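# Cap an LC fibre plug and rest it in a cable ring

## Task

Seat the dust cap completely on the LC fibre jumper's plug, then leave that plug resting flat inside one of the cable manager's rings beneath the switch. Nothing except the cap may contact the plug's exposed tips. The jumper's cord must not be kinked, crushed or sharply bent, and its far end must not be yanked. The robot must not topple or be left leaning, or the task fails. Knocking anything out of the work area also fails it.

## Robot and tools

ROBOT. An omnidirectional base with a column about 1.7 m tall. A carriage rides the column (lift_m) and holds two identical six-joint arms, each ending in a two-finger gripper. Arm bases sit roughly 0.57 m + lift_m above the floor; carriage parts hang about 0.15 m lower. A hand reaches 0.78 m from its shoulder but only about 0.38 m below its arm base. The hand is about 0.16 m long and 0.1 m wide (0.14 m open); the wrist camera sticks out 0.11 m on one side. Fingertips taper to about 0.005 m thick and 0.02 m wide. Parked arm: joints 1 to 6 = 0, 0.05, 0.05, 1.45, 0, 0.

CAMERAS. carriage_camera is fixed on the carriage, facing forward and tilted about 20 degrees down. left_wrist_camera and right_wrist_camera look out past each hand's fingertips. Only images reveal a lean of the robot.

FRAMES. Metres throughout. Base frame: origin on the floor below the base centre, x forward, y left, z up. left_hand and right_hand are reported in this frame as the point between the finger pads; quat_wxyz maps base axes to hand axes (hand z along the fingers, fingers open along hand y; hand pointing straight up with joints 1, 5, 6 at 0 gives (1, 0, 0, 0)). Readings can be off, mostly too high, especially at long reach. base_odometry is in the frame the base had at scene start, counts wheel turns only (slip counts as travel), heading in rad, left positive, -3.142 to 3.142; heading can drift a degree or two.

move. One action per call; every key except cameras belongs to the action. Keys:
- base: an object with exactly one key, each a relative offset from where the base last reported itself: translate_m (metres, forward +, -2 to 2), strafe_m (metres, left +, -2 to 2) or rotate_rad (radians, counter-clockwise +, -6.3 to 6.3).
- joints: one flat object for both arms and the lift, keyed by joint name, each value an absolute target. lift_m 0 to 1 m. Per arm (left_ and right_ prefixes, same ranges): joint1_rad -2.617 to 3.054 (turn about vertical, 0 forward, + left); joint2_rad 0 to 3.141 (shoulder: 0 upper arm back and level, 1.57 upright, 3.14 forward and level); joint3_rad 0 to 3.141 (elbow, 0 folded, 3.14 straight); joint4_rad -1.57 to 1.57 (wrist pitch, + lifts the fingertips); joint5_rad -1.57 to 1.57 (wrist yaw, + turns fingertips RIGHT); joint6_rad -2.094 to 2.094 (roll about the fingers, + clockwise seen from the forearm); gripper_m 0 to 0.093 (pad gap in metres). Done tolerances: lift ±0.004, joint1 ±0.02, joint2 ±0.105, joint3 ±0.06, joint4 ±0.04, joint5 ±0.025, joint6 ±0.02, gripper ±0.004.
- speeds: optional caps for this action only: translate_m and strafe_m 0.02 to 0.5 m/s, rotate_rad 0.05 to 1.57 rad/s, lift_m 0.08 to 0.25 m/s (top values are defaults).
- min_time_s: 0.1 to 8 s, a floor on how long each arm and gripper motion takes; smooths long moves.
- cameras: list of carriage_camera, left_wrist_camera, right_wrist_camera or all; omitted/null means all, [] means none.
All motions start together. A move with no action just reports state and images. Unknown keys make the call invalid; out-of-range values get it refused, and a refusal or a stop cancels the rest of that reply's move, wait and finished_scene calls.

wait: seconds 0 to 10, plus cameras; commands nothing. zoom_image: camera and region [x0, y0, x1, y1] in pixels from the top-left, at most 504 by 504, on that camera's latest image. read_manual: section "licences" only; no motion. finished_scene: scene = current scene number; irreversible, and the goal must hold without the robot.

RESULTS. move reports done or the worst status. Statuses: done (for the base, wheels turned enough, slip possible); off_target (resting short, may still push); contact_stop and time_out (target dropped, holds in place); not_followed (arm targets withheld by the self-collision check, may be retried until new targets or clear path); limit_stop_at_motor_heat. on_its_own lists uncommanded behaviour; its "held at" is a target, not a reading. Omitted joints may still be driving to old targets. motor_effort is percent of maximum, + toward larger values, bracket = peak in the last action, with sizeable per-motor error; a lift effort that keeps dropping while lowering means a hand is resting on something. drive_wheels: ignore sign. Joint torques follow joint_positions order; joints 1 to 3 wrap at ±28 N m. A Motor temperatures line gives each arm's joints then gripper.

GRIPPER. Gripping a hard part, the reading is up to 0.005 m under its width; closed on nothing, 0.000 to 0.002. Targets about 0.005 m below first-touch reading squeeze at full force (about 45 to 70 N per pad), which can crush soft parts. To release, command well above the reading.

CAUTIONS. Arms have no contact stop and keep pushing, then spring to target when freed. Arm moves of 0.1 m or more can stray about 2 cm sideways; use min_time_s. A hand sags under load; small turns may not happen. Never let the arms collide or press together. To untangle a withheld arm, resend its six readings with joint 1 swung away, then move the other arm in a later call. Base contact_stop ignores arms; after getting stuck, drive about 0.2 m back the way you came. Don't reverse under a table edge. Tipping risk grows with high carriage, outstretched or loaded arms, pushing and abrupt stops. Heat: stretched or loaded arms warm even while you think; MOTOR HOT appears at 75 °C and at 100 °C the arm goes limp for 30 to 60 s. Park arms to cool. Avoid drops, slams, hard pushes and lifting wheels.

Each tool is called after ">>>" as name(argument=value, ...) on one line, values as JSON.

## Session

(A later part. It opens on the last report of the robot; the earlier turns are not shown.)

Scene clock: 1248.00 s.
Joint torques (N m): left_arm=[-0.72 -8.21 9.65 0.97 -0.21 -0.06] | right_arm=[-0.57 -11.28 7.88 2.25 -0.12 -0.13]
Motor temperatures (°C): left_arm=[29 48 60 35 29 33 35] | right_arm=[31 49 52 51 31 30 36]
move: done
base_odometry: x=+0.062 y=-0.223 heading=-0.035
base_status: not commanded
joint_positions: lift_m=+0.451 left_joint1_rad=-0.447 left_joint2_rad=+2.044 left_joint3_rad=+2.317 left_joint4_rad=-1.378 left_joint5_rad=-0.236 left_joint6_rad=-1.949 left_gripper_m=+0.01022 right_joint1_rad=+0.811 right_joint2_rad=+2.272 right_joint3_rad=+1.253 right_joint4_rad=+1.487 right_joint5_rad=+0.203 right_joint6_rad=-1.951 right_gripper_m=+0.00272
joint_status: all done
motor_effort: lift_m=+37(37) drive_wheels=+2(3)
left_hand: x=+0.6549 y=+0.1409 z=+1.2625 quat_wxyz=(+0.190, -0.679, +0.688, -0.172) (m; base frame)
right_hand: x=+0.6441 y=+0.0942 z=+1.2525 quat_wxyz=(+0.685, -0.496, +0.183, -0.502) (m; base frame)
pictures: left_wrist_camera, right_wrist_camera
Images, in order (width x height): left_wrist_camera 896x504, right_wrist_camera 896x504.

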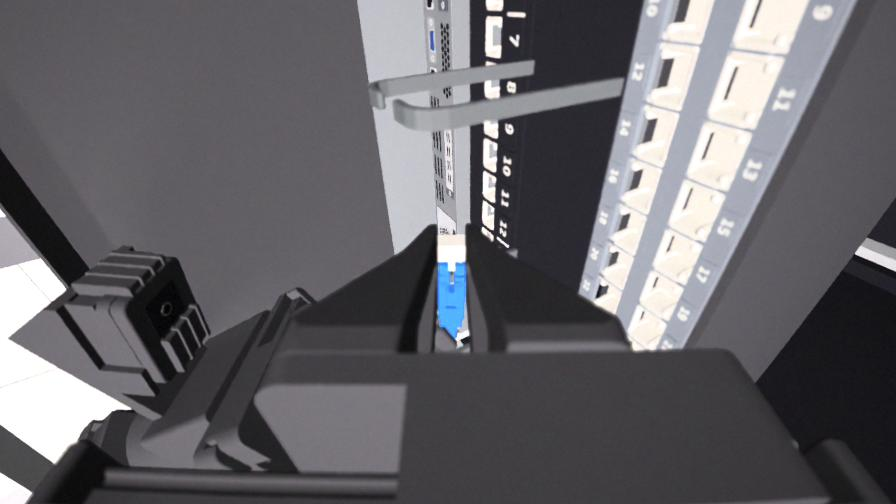

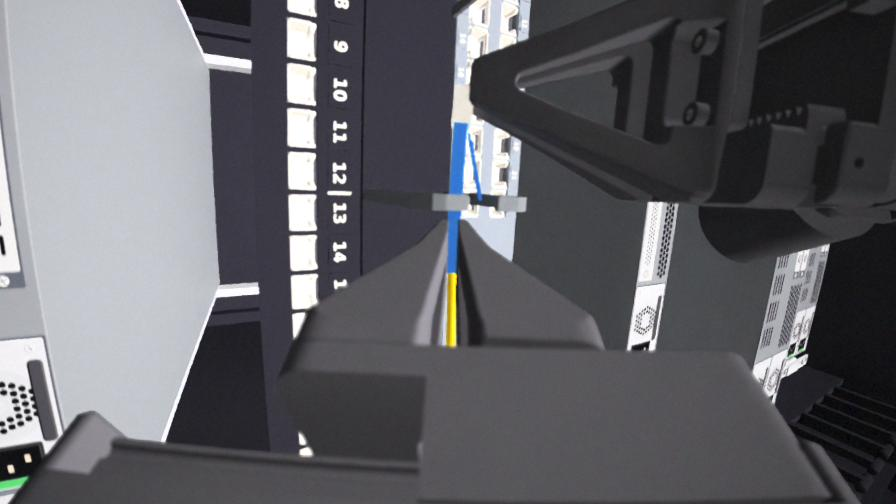

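>>> move(joints={"left_joint1_rad": -0.4604, "left_joint2_rad": 2.0622, "left_joint3_rad": 2.3564, "left_joint4_rad": -1.3919, "left_joint5_rad": -0.2487, "left_joint6_rad": -1.963}, min_time_s=1.0, cameras=["left_wrist_camera", "right_wrist_camera"])

>>> zoom_image(camera="left_wrist_camera", region=[430, 240, 475, 290])

>>> zoom_image(camera="right_wrist_camera", region=[440, 85, 500, 145])

Scene clock: 1338.33 s.
Joint torques (N m): left_arm=[-0.8 -8.2 9.66 0.96 -0.2 -0.05] | right_arm=[-0.58 -11.28 7.91 2.23 -0.12 -0.13]
Motor temperatures (°C): left_arm=[29 50 62 35 29 33 35] | right_arm=[31 50 52 51 31 30 36]
move: done
base_odometry: x=+0.062 y=-0.223 heading=-0.035
base_status: not commanded
joint_positions: lift_m=+0.451 left_joint1_rad=-0.450 left_joint2_rad=+2.048 left_joint3_rad=+2.323 left_joint4_rad=-1.381 left_joint5_rad=-0.241 left_joint6_rad=-1.952 left_gripper_m=+0.01011 right_joint1_rad=+0.811 right_joint2_rad=+2.272 right_joint3_rad=+1.253 right_joint4_rad=+1.488 right_joint5_rad=+0.203 right_joint6_rad=-1.951 right_gripper_m=+0.00272
joint_status: all done
motor_effort: lift_m=+37(37) drive_wheels=-2(4)
left_hand: x=+0.6551 y=+0.1400 z=+1.2624 quat_wxyz=(+0.192, -0.679, +0.687, -0.171) (m; base frame)
right_hand: x=+0.6440 y=+0.0941 z=+1.2529 quat_wxyz=(+0.685, -0.495, +0.183, -0.502) (m; base frame)
pictures: left_wrist_camera, right_wrist_camera
Images, in order (width x height): left_wrist_camera 896x504, right_wrist_camera 896x504.

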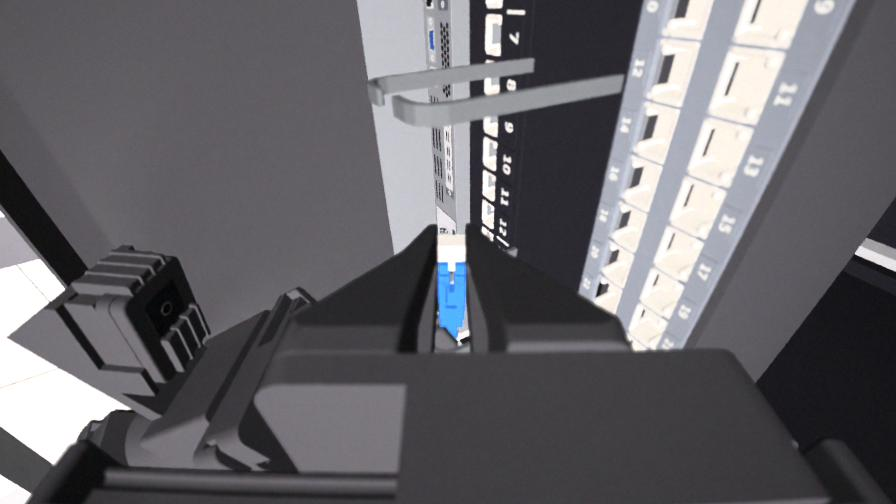

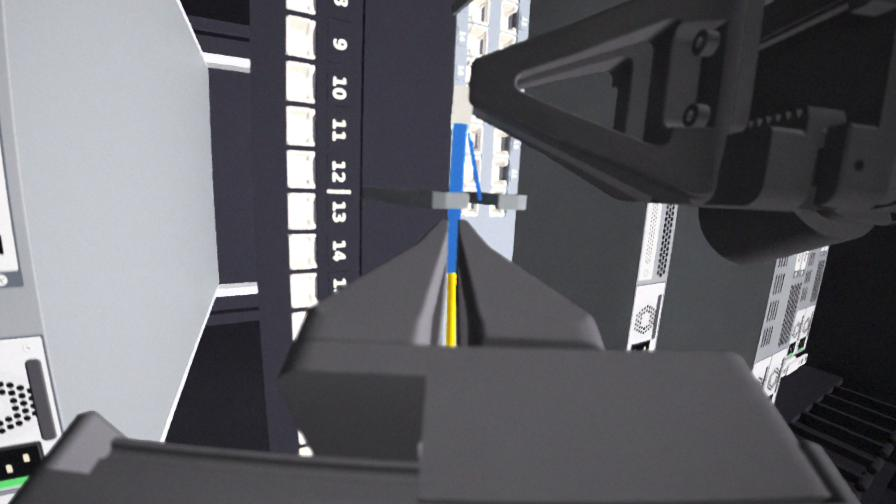

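Scaled by 10.080 from the camera's 896x504 image, which has a finer 1280x720 frame.

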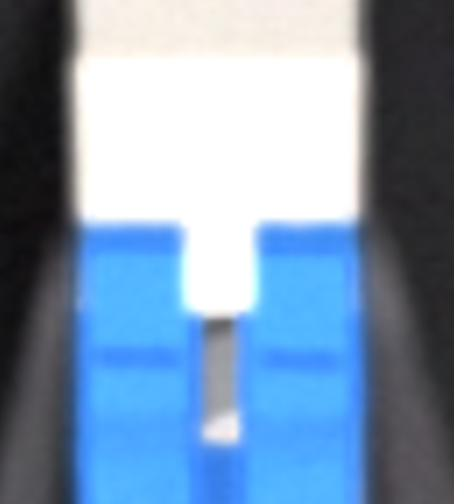

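Scaled by 8.400 from the camera's 896x504 image, which has a finer 1280x720 frame.

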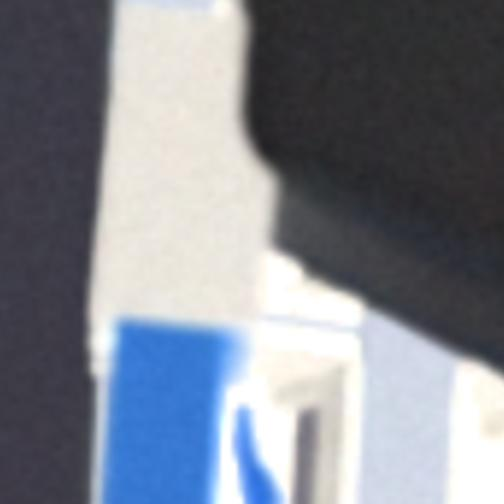

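>>> move(joints={"right_joint1_rad": 0.816, "right_joint4_rad": 1.481, "right_joint5_rad": 0.192, "left_joint1_rad": -0.4704, "left_joint4_rad": -1.389, "left_joint5_rad": -0.2387}, min_time_s=1.5, cameras=["left_wrist_camera", "right_wrist_camera"])

>>> zoom_image(camera="left_wrist_camera", region=[430, 240, 475, 290])

>>> zoom_image(camera="right_wrist_camera", region=[440, 85, 500, 145])

Scene clock: 1468.17 s.
Joint torques (N m): left_arm=[-1.14 -8.21 9.66 1 -0.08 -0.04] | right_arm=[0.47 -11.29 7.88 2.14 -0.13 -0.13]
Motor temperatures (°C): left_arm=[29 49 64 34 29 33 35] | right_arm=[31 51 53 51 31 30 36]
move: done
base_odometry: x=+0.062 y=-0.223 heading=-0.035
base_status: not commanded
joint_positions: lift_m=+0.451 left_joint1_rad=-0.455 left_joint2_rad=+2.048 left_joint3_rad=+2.324 left_joint4_rad=-1.383 left_joint5_rad=-0.243 left_joint6_rad=-1.953 left_gripper_m=+0.01024 right_joint1_rad=+0.811 right_joint2_rad=+2.272 right_joint3_rad=+1.253 right_joint4_rad=+1.489 right_joint5_rad=+0.202 right_joint6_rad=-1.951 right_gripper_m=+0.00272
joint_status: all done
motor_effort: lift_m=+37(37) drive_wheels=-1(4)
left_hand: x=+0.6540 y=+0.1382 z=+1.2624 quat_wxyz=(+0.192, -0.678, +0.689, -0.170) (m; base frame)
right_hand: x=+0.6439 y=+0.0940 z=+1.2530 quat_wxyz=(+0.685, -0.495, +0.183, -0.502) (m; base frame)
pictures: left_wrist_camera, right_wrist_camera
Images, in order (width x height): left_wrist_camera 896x504, right_wrist_camera 896x504.

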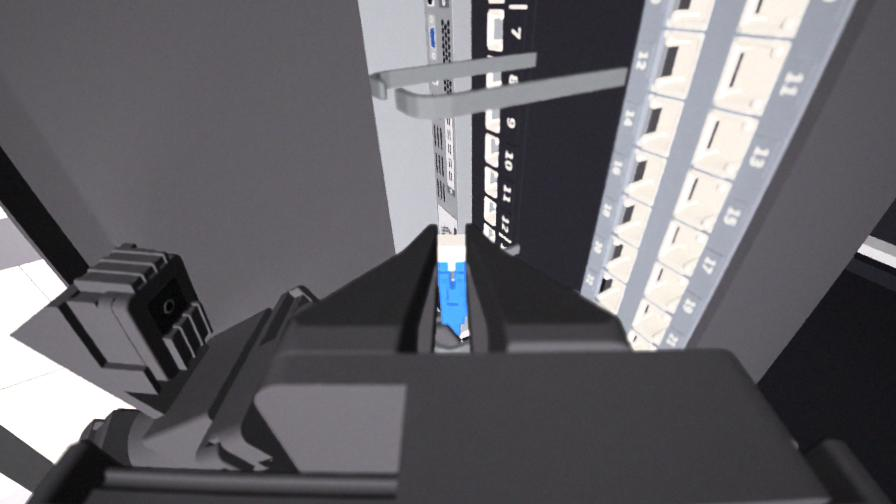

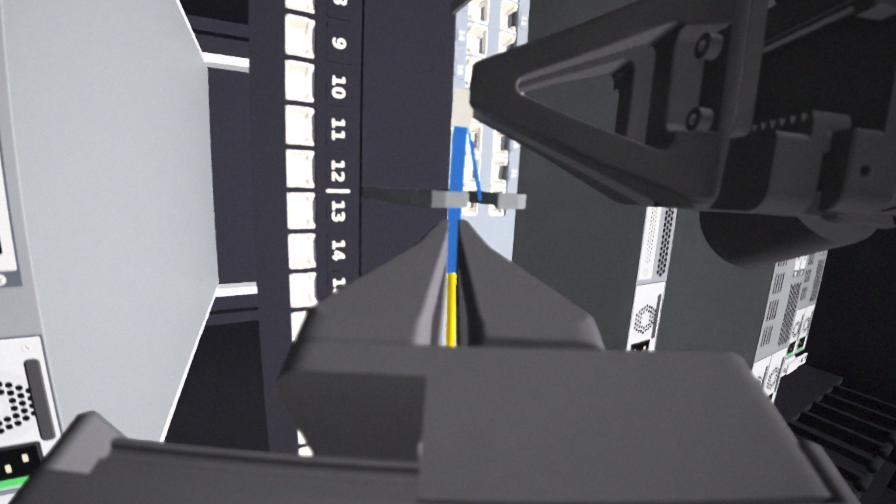

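Scaled by 10.080 from the camera's 896x504 image, which has a finer 1280x720 frame.

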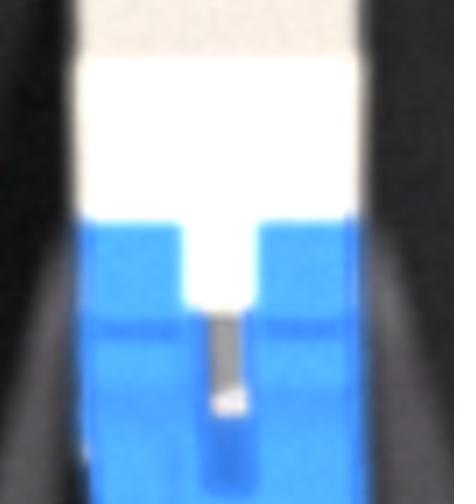

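Scaled by 8.400 from the camera's 896x504 image, which has a finer 1280x720 frame.

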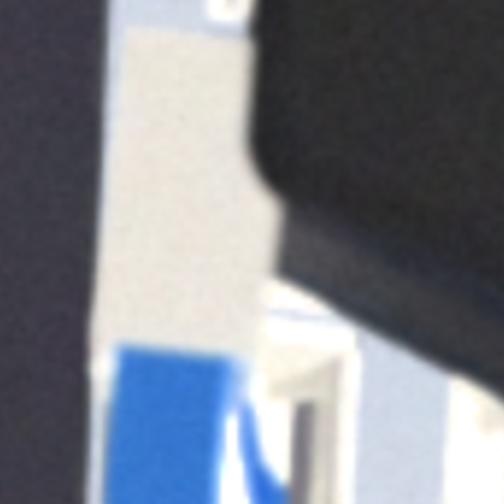

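>>> move(joints={"right_joint4_rad": 1.474, "left_joint1_rad": -0.4764, "left_joint2_rad": 2.0727, "left_joint3_rad": 2.3725, "left_joint4_rad": -1.400, "left_joint5_rad": -0.217, "left_joint6_rad": -1.972}, min_time_s=1.5, cameras=["left_wrist_camera", "right_wrist_camera"])

>>> zoom_image(camera="left_wrist_camera", region=[430, 240, 475, 290])

>>> zoom_image(camera="right_wrist_camera", region=[440, 85, 500, 145])

Scene clock: 1509.67 s.
Joint torques (N m): left_arm=[-1.48 -8.16 9.61 1.02 0.11 -0.04] | right_arm=[0.47 -11.26 7.88 2.06 -0.14 -0.13]
Motor temperatures (°C): left_arm=[29 49 64 34 29 33 35] | right_arm=[31 52 53 50 31 30 36]
move: off_target
base_odometry: x=+0.062 y=-0.223 heading=-0.035
base_status: not commanded
joint_positions: lift_m=+0.451 left_joint1_rad=-0.458 left_joint2_rad=+2.057 left_joint3_rad=+2.339 left_joint4_rad=-1.398 left_joint5_rad=-0.243 left_joint6_rad=-1.962 left_gripper_m=+0.01024 right_joint1_rad=+0.811 right_joint2_rad=+2.272 right_joint3_rad=+1.253 right_joint4_rad=+1.489 right_joint5_rad=+0.202 right_joint6_rad=-1.951 right_gripper_m=+0.00272
joint_status: left_joint5_rad off_target (ended at -0.243, target -0.217); the others done
motor_effort: lift_m=+37(37) drive_wheels=+1(6)
left_hand: x=+0.6533 y=+0.1374 z=+1.2619 quat_wxyz=(+0.190, -0.681, +0.687, -0.168) (m; base frame)
right_hand: x=+0.6438 y=+0.0940 z=+1.2531 quat_wxyz=(+0.685, -0.495, +0.183, -0.502) (m; base frame)
pictures: left_wrist_camera, right_wrist_camera
Images, in order (width x height): left_wrist_camera 896x504, right_wrist_camera 896x504.

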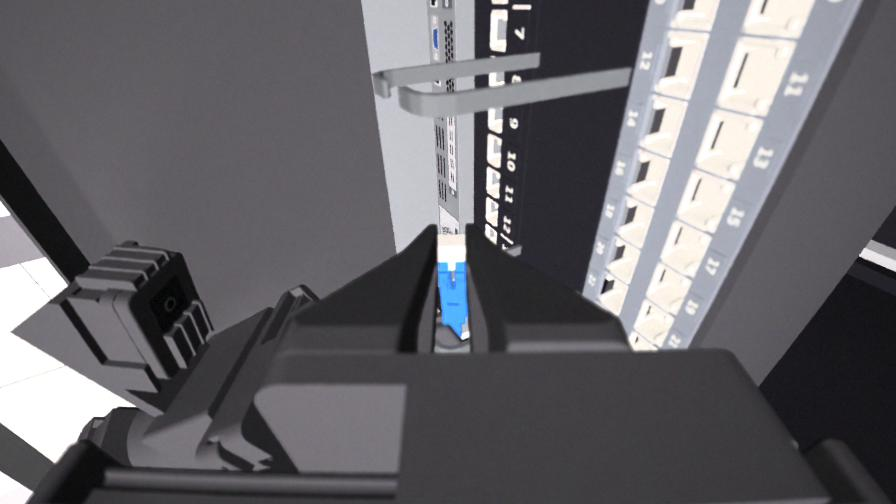

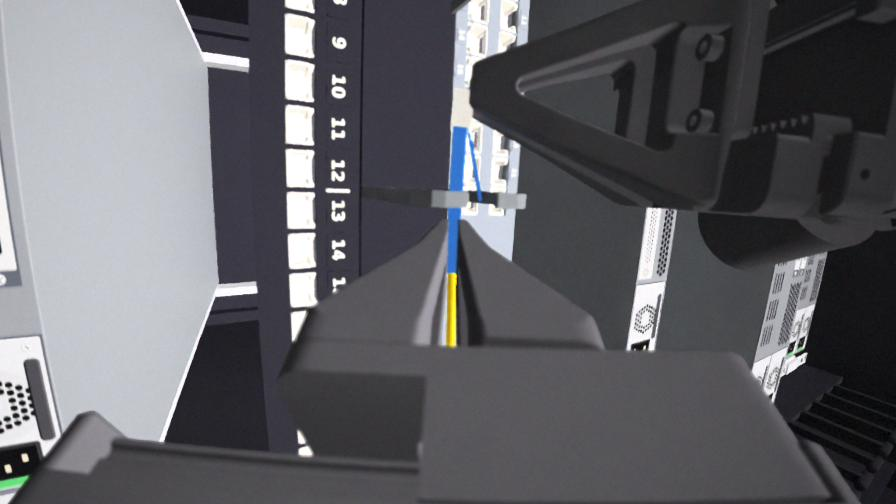

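Scaled by 10.080 from the camera's 896x504 image, which has a finer 1280x720 frame.

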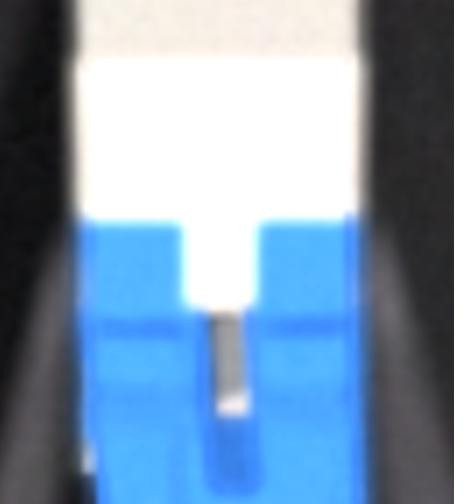

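Scaled by 8.400 from the camera's 896x504 image, which has a finer 1280x720 frame.

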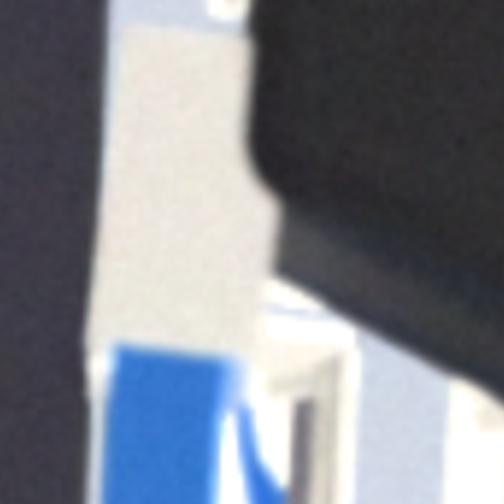

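>>> move(joints={"left_joint1_rad": -0.4764, "left_joint4_rad": -1.368, "left_joint5_rad": -0.205, "left_joint6_rad": -1.946}, min_time_s=1.5, cameras=["left_wrist_camera", "right_wrist_camera"])

>>> zoom_image(camera="left_wrist_camera", region=[430, 240, 475, 290])

>>> zoom_image(camera="right_wrist_camera", region=[440, 85, 500, 145])

Scene clock: 1542.73 s.
Joint torques (N m): left_arm=[-1.46 -8.18 9.59 1.36 0.23 0.16] | right_arm=[0.46 -11.25 7.86 2.06 -0.16 -0.13]
Motor temperatures (°C): left_arm=[29 52 62 35 29 33 35] | right_arm=[31 52 53 49 31 30 36]
move: off_target
base_odometry: x=+0.062 y=-0.223 heading=-0.035
base_status: not commanded
joint_positions: lift_m=+0.451 left_joint1_rad=-0.458 left_joint2_rad=+2.057 left_joint3_rad=+2.339 left_joint4_rad=-1.395 left_joint5_rad=-0.243 left_joint6_rad=-1.958 left_gripper_m=+0.01004 right_joint1_rad=+0.811 right_joint2_rad=+2.272 right_joint3_rad=+1.253 right_joint4_rad=+1.489 right_joint5_rad=+0.204 right_joint6_rad=-1.951 right_gripper_m=+0.00272
joint_status: left_joint5_rad off_target (ended at -0.243, target -0.205); the others done
motor_effort: lift_m=+37(37) drive_wheels=+1(4)
left_hand: x=+0.6538 y=+0.1371 z=+1.2622 quat_wxyz=(+0.191, -0.679, +0.689, -0.169) (m; base frame)
right_hand: x=+0.6440 y=+0.0938 z=+1.2531 quat_wxyz=(+0.685, -0.495, +0.183, -0.502) (m; base frame)
pictures: left_wrist_camera, right_wrist_camera
Images, in order (width x height): left_wrist_camera 896x504, right_wrist_camera 896x504.

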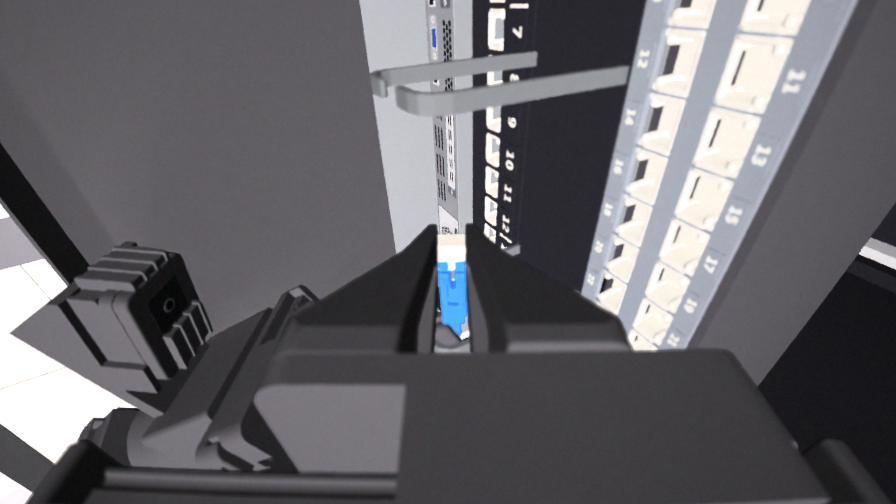

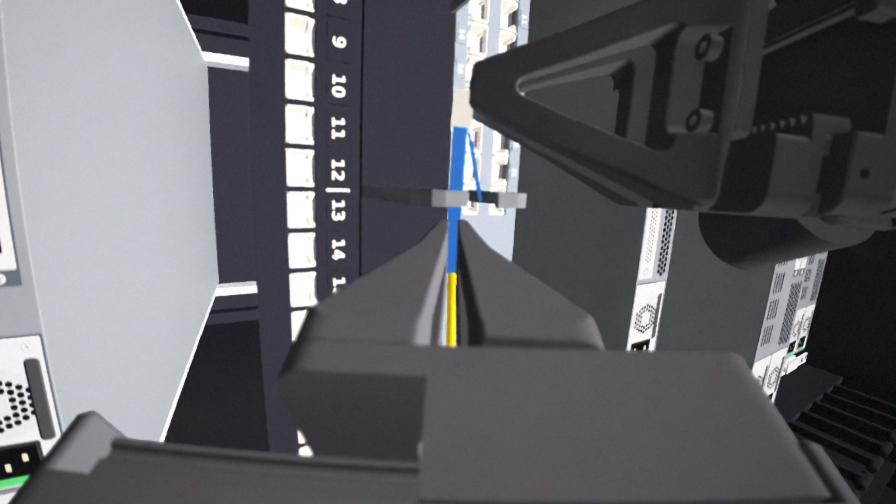

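Scaled by 10.080 from the camera's 896x504 image, which has a finer 1280x720 frame.

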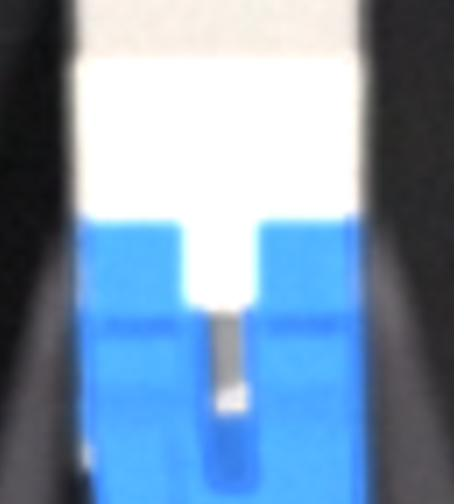

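Scaled by 8.400 from the camera's 896x504 image, which has a finer 1280x720 frame.

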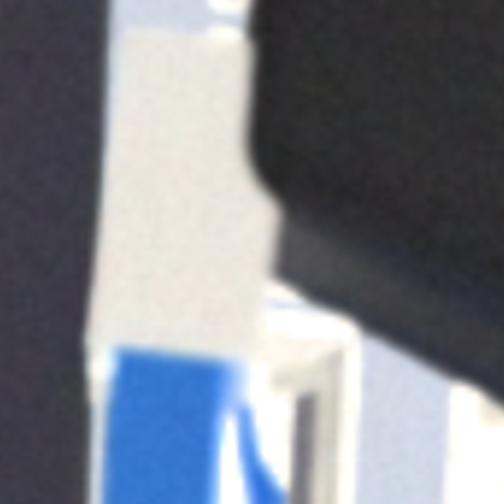

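>>> zoom_image(camera="right_wrist_camera", region=[444, 112, 494, 152])

>>> zoom_image(camera="left_wrist_camera", region=[425, 250, 480, 350])

Scaled by 10.080 from the camera's 896x504 image, which has a finer 1280x720 frame.

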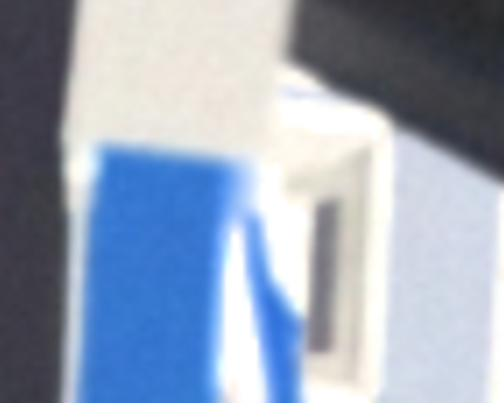

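Scaled by 5.040 from the camera's 896x504 image, which has a finer 1280x720 frame.

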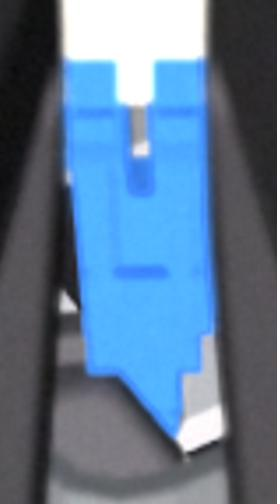

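>>> move(joints={"left_joint1_rad": -0.480, "left_joint2_rad": 2.0827, "left_joint3_rad": 2.3915, "left_joint4_rad": -1.372, "left_joint5_rad": -0.190, "left_joint6_rad": -1.946}, min_time_s=1.5, cameras=["left_wrist_camera", "right_wrist_camera"])

>>> zoom_image(camera="left_wrist_camera", region=[425, 250, 480, 350])

>>> zoom_image(camera="right_wrist_camera", region=[440, 85, 500, 145])

Scene clock: 1585.07 s.
Joint torques (N m): left_arm=[-1.73 -8.24 9.7 1.32 0.34 0.15] | right_arm=[0.49 -11.26 7.9 2.04 -0.23 -0.13]
Motor temperatures (°C): left_arm=[29 53 62 36 29 33 35] | right_arm=[31 52 53 49 31 30 36]
move: off_target
base_odometry: x=+0.062 y=-0.223 heading=-0.035
base_status: not commanded
joint_positions: lift_m=+0.451 left_joint1_rad=-0.458 left_joint2_rad=+2.067 left_joint3_rad=+2.357 left_joint4_rad=-1.394 left_joint5_rad=-0.241 left_joint6_rad=-1.956 left_gripper_m=+0.01012 right_joint1_rad=+0.811 right_joint2_rad=+2.272 right_joint3_rad=+1.253 right_joint4_rad=+1.490 right_joint5_rad=+0.213 right_joint6_rad=-1.951 right_gripper_m=+0.00272
joint_status: left_joint1_rad off_target (ended at -0.458, target -0.480); left_joint5_rad off_target (ended at -0.241, target -0.190); the others done
motor_effort: lift_m=+37(37) drive_wheels=-1(5)
left_hand: x=+0.6567 y=+0.1352 z=+1.2635 quat_wxyz=(+0.191, -0.678, +0.688, -0.173) (m; base frame)
right_hand: x=+0.6449 y=+0.0925 z=+1.2531 quat_wxyz=(+0.684, -0.493, +0.187, -0.504) (m; base frame)
pictures: left_wrist_camera, right_wrist_camera
Images, in order (width x height): left_wrist_camera 896x504, right_wrist_camera 896x504.

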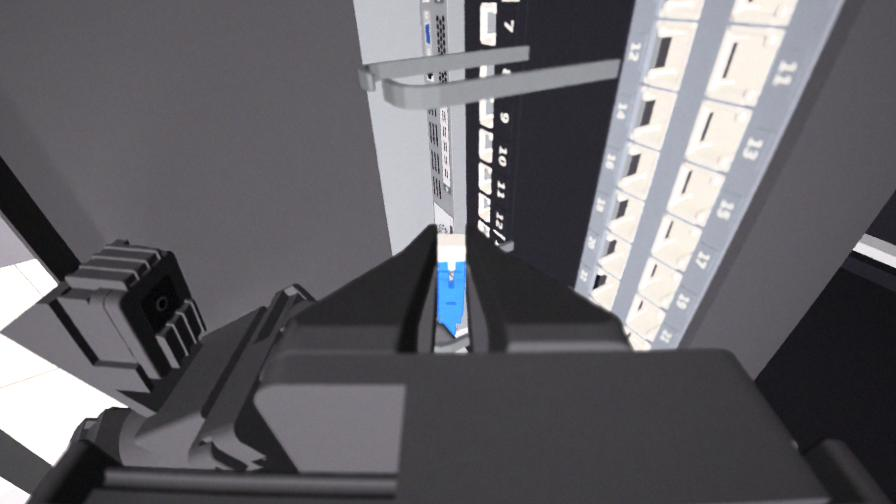

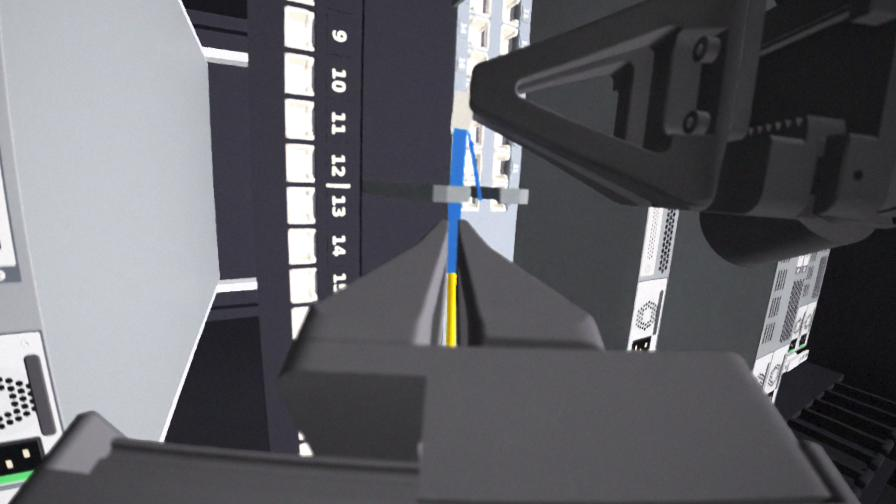

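Scaled by 5.040 from the camera's 896x504 image, which has a finer 1280x720 frame.

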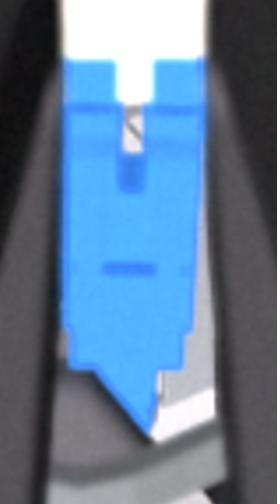

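Scaled by 8.400 from the camera's 896x504 image, which has a finer 1280x720 frame.

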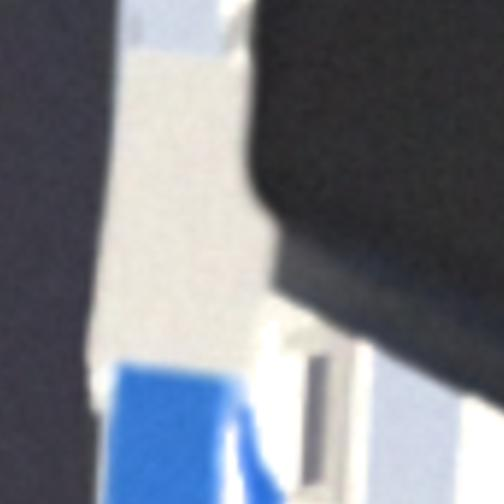

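>>> move(joints={"left_joint1_rad": -0.488, "left_joint5_rad": -0.180, "left_joint6_rad": -1.946, "right_joint1_rad": 0.823, "right_joint5_rad": 0.174}, min_time_s=1.5, cameras=["left_wrist_camera", "right_wrist_camera"])

>>> zoom_image(camera="left_wrist_camera", region=[425, 250, 480, 350])

>>> zoom_image(camera="right_wrist_camera", region=[440, 85, 500, 145])

Scene clock: 1610.17 s.
Joint torques (N m): left_arm=[-2.1 -8.24 9.68 1.32 0.42 0.14] | right_arm=[1.17 -11.26 7.87 2.02 -0.46 -0.13]
Motor temperatures (°C): left_arm=[30 54 64 36 29 33 35] | right_arm=[31 52 53 48 31 30 37]
move: off_target
base_odometry: x=+0.062 y=-0.223 heading=-0.035
base_status: not commanded
joint_positions: lift_m=+0.451 left_joint1_rad=-0.461 left_joint2_rad=+2.067 left_joint3_rad=+2.357 left_joint4_rad=-1.394 left_joint5_rad=-0.238 left_joint6_rad=-1.956 left_gripper_m=+0.01021 right_joint1_rad=+0.811 right_joint2_rad=+2.272 right_joint3_rad=+1.253 right_joint4_rad=+1.492 right_joint5_rad=+0.214 right_joint6_rad=-1.951 right_gripper_m=+0.00272
joint_status: left_joint1_rad off_target (ended at -0.461, target -0.488); left_joint5_rad off_target (ended at -0.239, target -0.180); right_joint5_rad off_target (ended at +0.214, target +0.174); the others done
motor_effort: lift_m=+37(37) drive_wheels=-1(6)
left_hand: x=+0.6560 y=+0.1333 z=+1.2634 quat_wxyz=(+0.190, -0.677, +0.690, -0.174) (m; base frame)
right_hand: x=+0.6448 y=+0.0922 z=+1.2536 quat_wxyz=(+0.684, -0.492, +0.187, -0.504) (m; base frame)
pictures: left_wrist_camera, right_wrist_camera
Images, in order (width x height): left_wrist_camera 896x504, right_wrist_camera 896x504.

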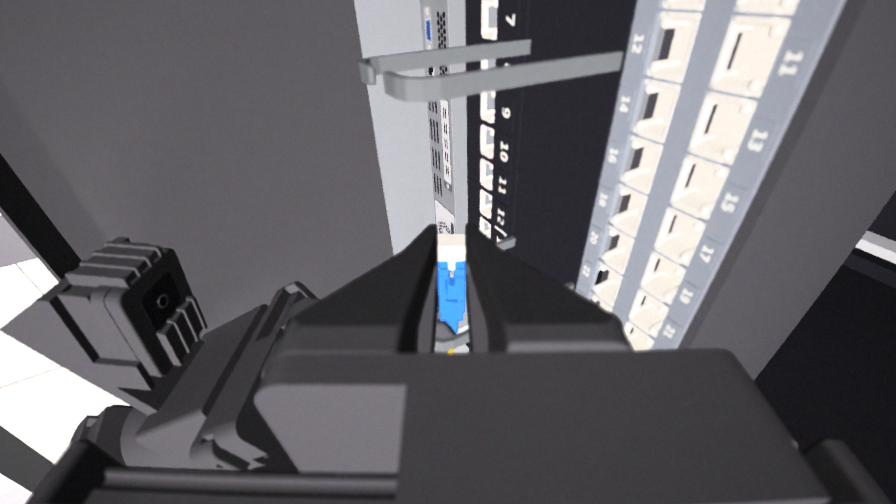

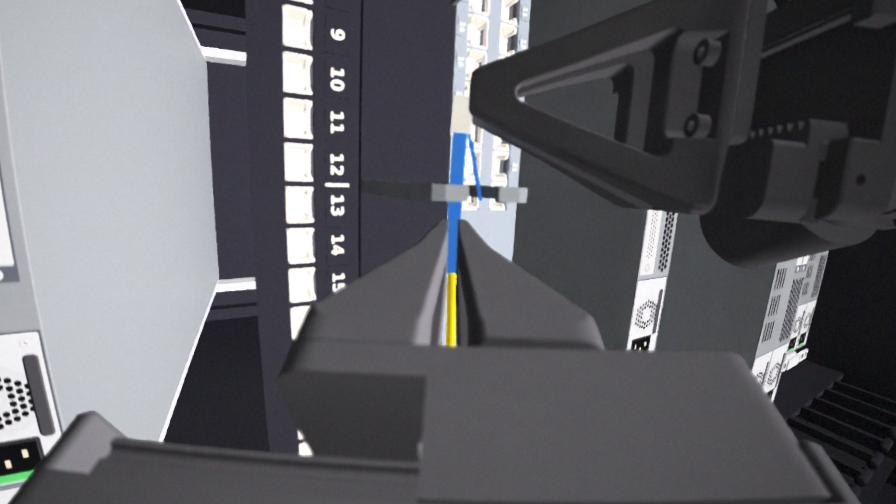

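Scaled by 5.040 from the camera's 896x504 image, which has a finer 1280x720 frame.

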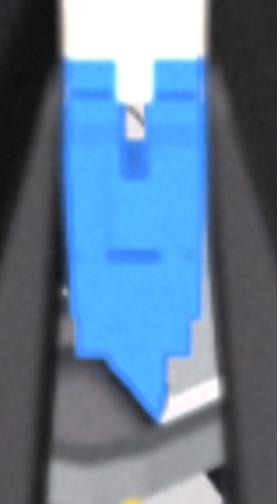

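Scaled by 8.400 from the camera's 896x504 image, which has a finer 1280x720 frame.

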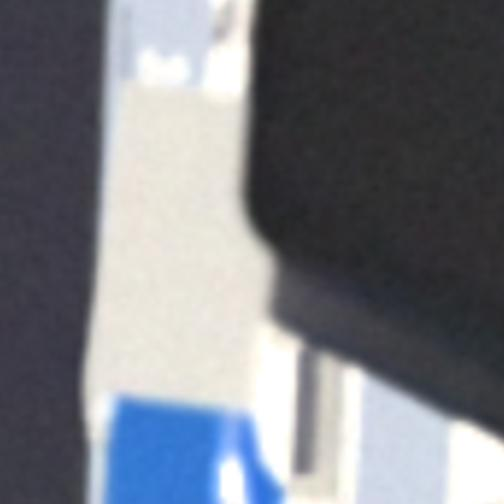

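>>> move(joints={"left_joint1_rad": -0.499, "left_joint5_rad": -0.163, "right_joint1_rad": 0.833, "right_joint5_rad": 0.155, "right_joint4_rad": 1.468}, min_time_s=1.5, cameras=["left_wrist_camera", "right_wrist_camera"])

>>> zoom_image(camera="left_wrist_camera", region=[425, 250, 480, 350])

>>> zoom_image(camera="right_wrist_camera", region=[440, 95, 500, 155])

Scene clock: 1620.33 s.
Joint torques (N m): left_arm=[-2.76 -8.25 9.69 1.34 0.56 0.14] | right_arm=[2.18 -11.29 7.87 1.92 -0.64 -0.13]
Motor temperatures (°C): left_arm=[30 54 65 36 29 33 35] | right_arm=[31 52 53 48 31 30 37]
move: off_target
base_odometry: x=+0.062 y=-0.223 heading=-0.035
base_status: not commanded
joint_positions: lift_m=+0.451 left_joint1_rad=-0.464 left_joint2_rad=+2.067 left_joint3_rad=+2.357 left_joint4_rad=-1.396 left_joint5_rad=-0.238 left_joint6_rad=-1.956 left_gripper_m=+0.01023 right_joint1_rad=+0.811 right_joint2_rad=+2.272 right_joint3_rad=+1.253 right_joint4_rad=+1.494 right_joint5_rad=+0.214 right_joint6_rad=-1.951 right_gripper_m=+0.00272
joint_status: left_joint1_rad off_target (ended at -0.464, target -0.499); left_joint5_rad off_target (ended at -0.238, target -0.163); right_joint1_rad off_target (ended at +0.811, target +0.833); right_joint5_rad off_target (ended at +0.214, target +0.155); the others done
motor_effort: lift_m=+37(37) drive_wheels=+0(3)
left_hand: x=+0.6549 y=+0.1320 z=+1.2631 quat_wxyz=(+0.189, -0.676, +0.691, -0.173) (m; base frame)
right_hand: x=+0.6446 y=+0.0920 z=+1.2540 quat_wxyz=(+0.685, -0.491, +0.187, -0.505) (m; base frame)
pictures: left_wrist_camera, right_wrist_camera
Images, in order (width x height): left_wrist_camera 896x504, right_wrist_camera 896x504.

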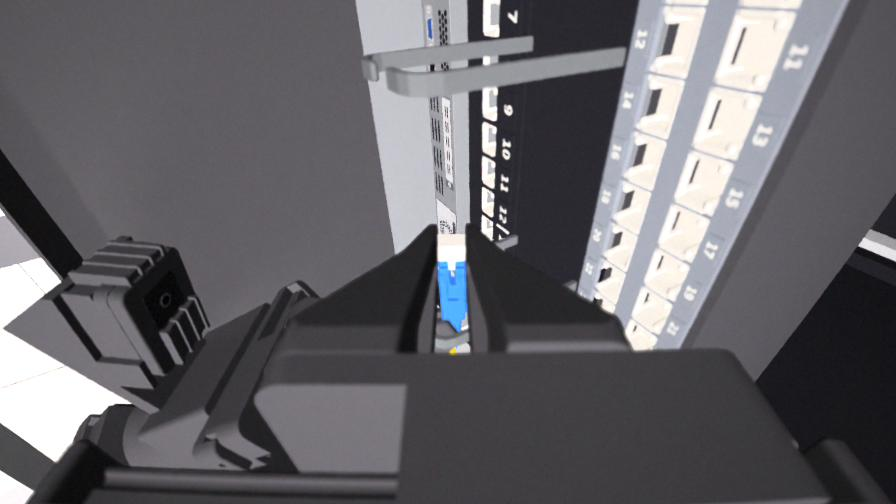

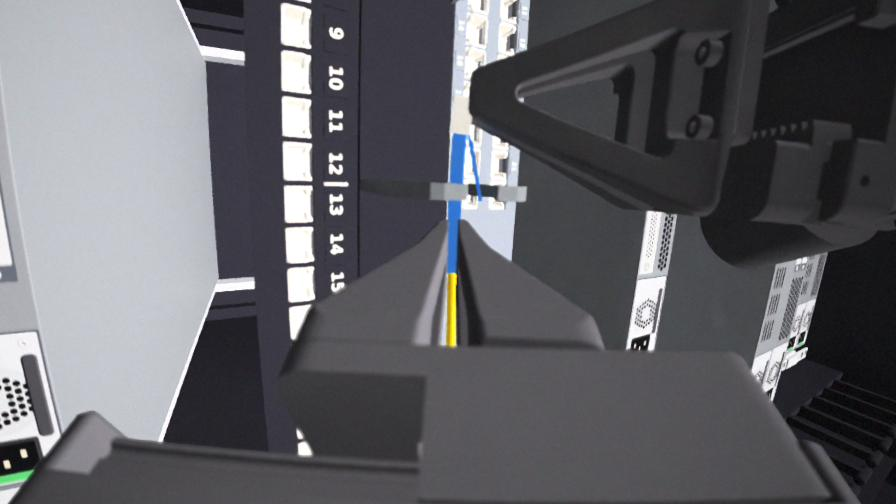

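Scaled by 5.040 from the camera's 896x504 image, which has a finer 1280x720 frame.

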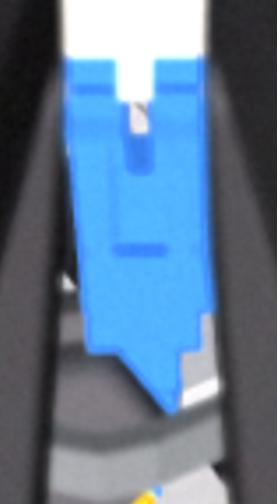

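Scaled by 8.400 from the camera's 896x504 image, which has a finer 1280x720 frame.

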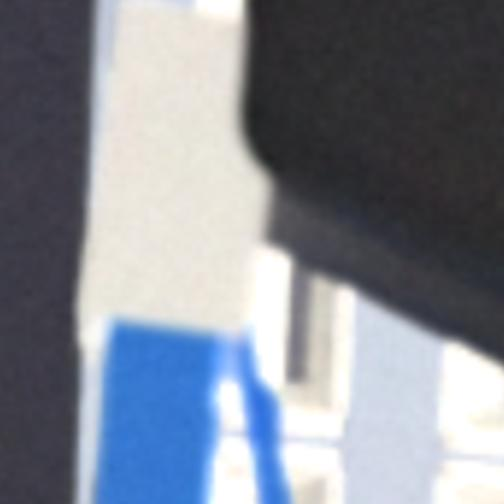

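>>> move(joints={"left_joint1_rad": -0.507, "left_joint2_rad": 2.0895, "left_joint3_rad": 2.4015, "left_joint4_rad": -1.374, "left_joint5_rad": -0.150, "right_joint1_rad": 0.838, "right_joint5_rad": 0.145}, min_time_s=1.5, cameras=["left_wrist_camera", "right_wrist_camera"])

>>> zoom_image(camera="left_wrist_camera", region=[425, 250, 480, 350])

>>> zoom_image(camera="right_wrist_camera", region=[440, 95, 500, 155])

Scene clock: 1633.00 s.
Joint torques (N m): left_arm=[-3.21 -7.95 9.63 1.38 0.68 0.14] | right_arm=[2.69 -11.26 7.88 1.87 -0.76 -0.13]
Motor temperatures (°C): left_arm=[30 54 65 37 29 33 35] | right_arm=[31 52 53 47 32 30 37]
move: off_target
base_odometry: x=+0.062 y=-0.223 heading=-0.035
base_status: not commanded
joint_positions: lift_m=+0.451 left_joint1_rad=-0.467 left_joint2_rad=+2.071 left_joint3_rad=+2.368 left_joint4_rad=-1.403 left_joint5_rad=-0.238 left_joint6_rad=-1.956 left_gripper_m=+0.01012 right_joint1_rad=+0.811 right_joint2_rad=+2.272 right_joint3_rad=+1.253 right_joint4_rad=+1.499 right_joint5_rad=+0.214 right_joint6_rad=-1.951 right_gripper_m=+0.00272
joint_status: left_joint1_rad off_target (ended at -0.467, target -0.507); left_joint5_rad off_target (ended at -0.238, target -0.150); right_joint1_rad off_target (ended at +0.811, target +0.838); right_joint5_rad off_target (ended at +0.214, target +0.145); the others done
motor_effort: lift_m=+37(37) drive_wheels=-2(5)
left_hand: x=+0.6543 y=+0.1311 z=+1.2641 quat_wxyz=(+0.189, -0.675, +0.692, -0.173) (m; base frame)
right_hand: x=+0.6443 y=+0.0917 z=+1.2550 quat_wxyz=(+0.686, -0.490, +0.187, -0.505) (m; base frame)
pictures: left_wrist_camera, right_wrist_camera
Images, in order (width x height): left_wrist_camera 896x504, right_wrist_camera 896x504.

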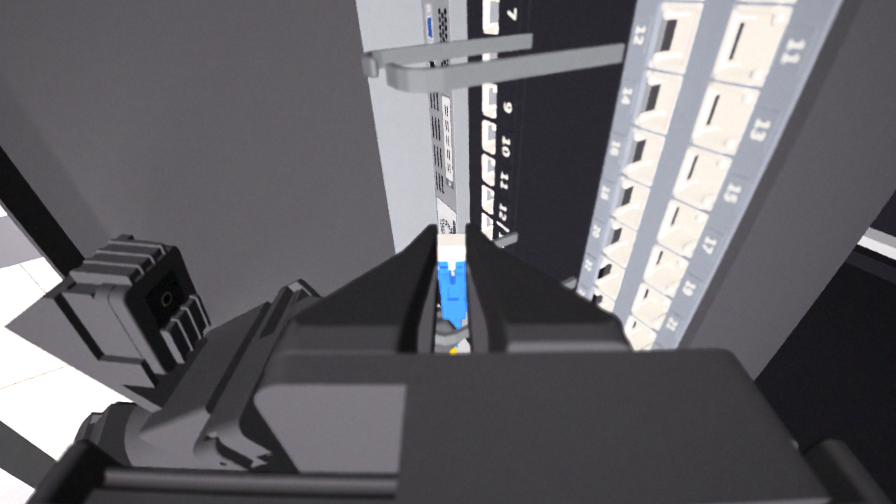

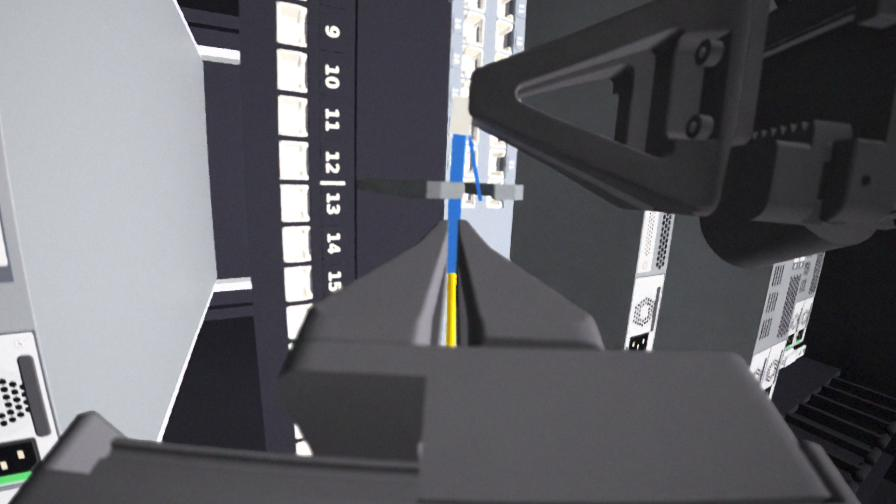

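Scaled by 5.040 from the camera's 896x504 image, which has a finer 1280x720 frame.

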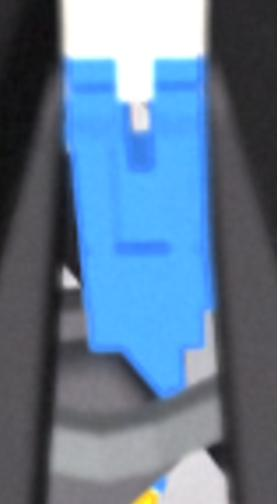

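Scaled by 8.400 from the camera's 896x504 image, which has a finer 1280x720 frame.

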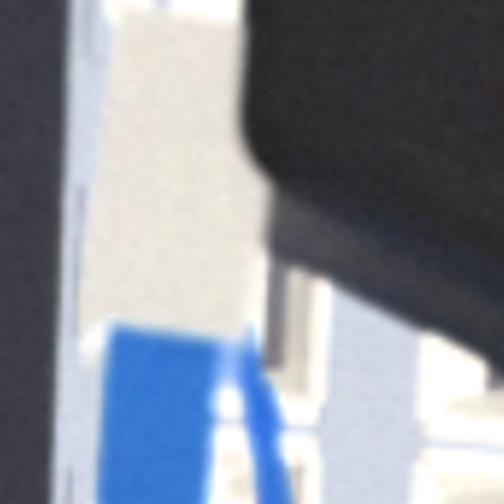

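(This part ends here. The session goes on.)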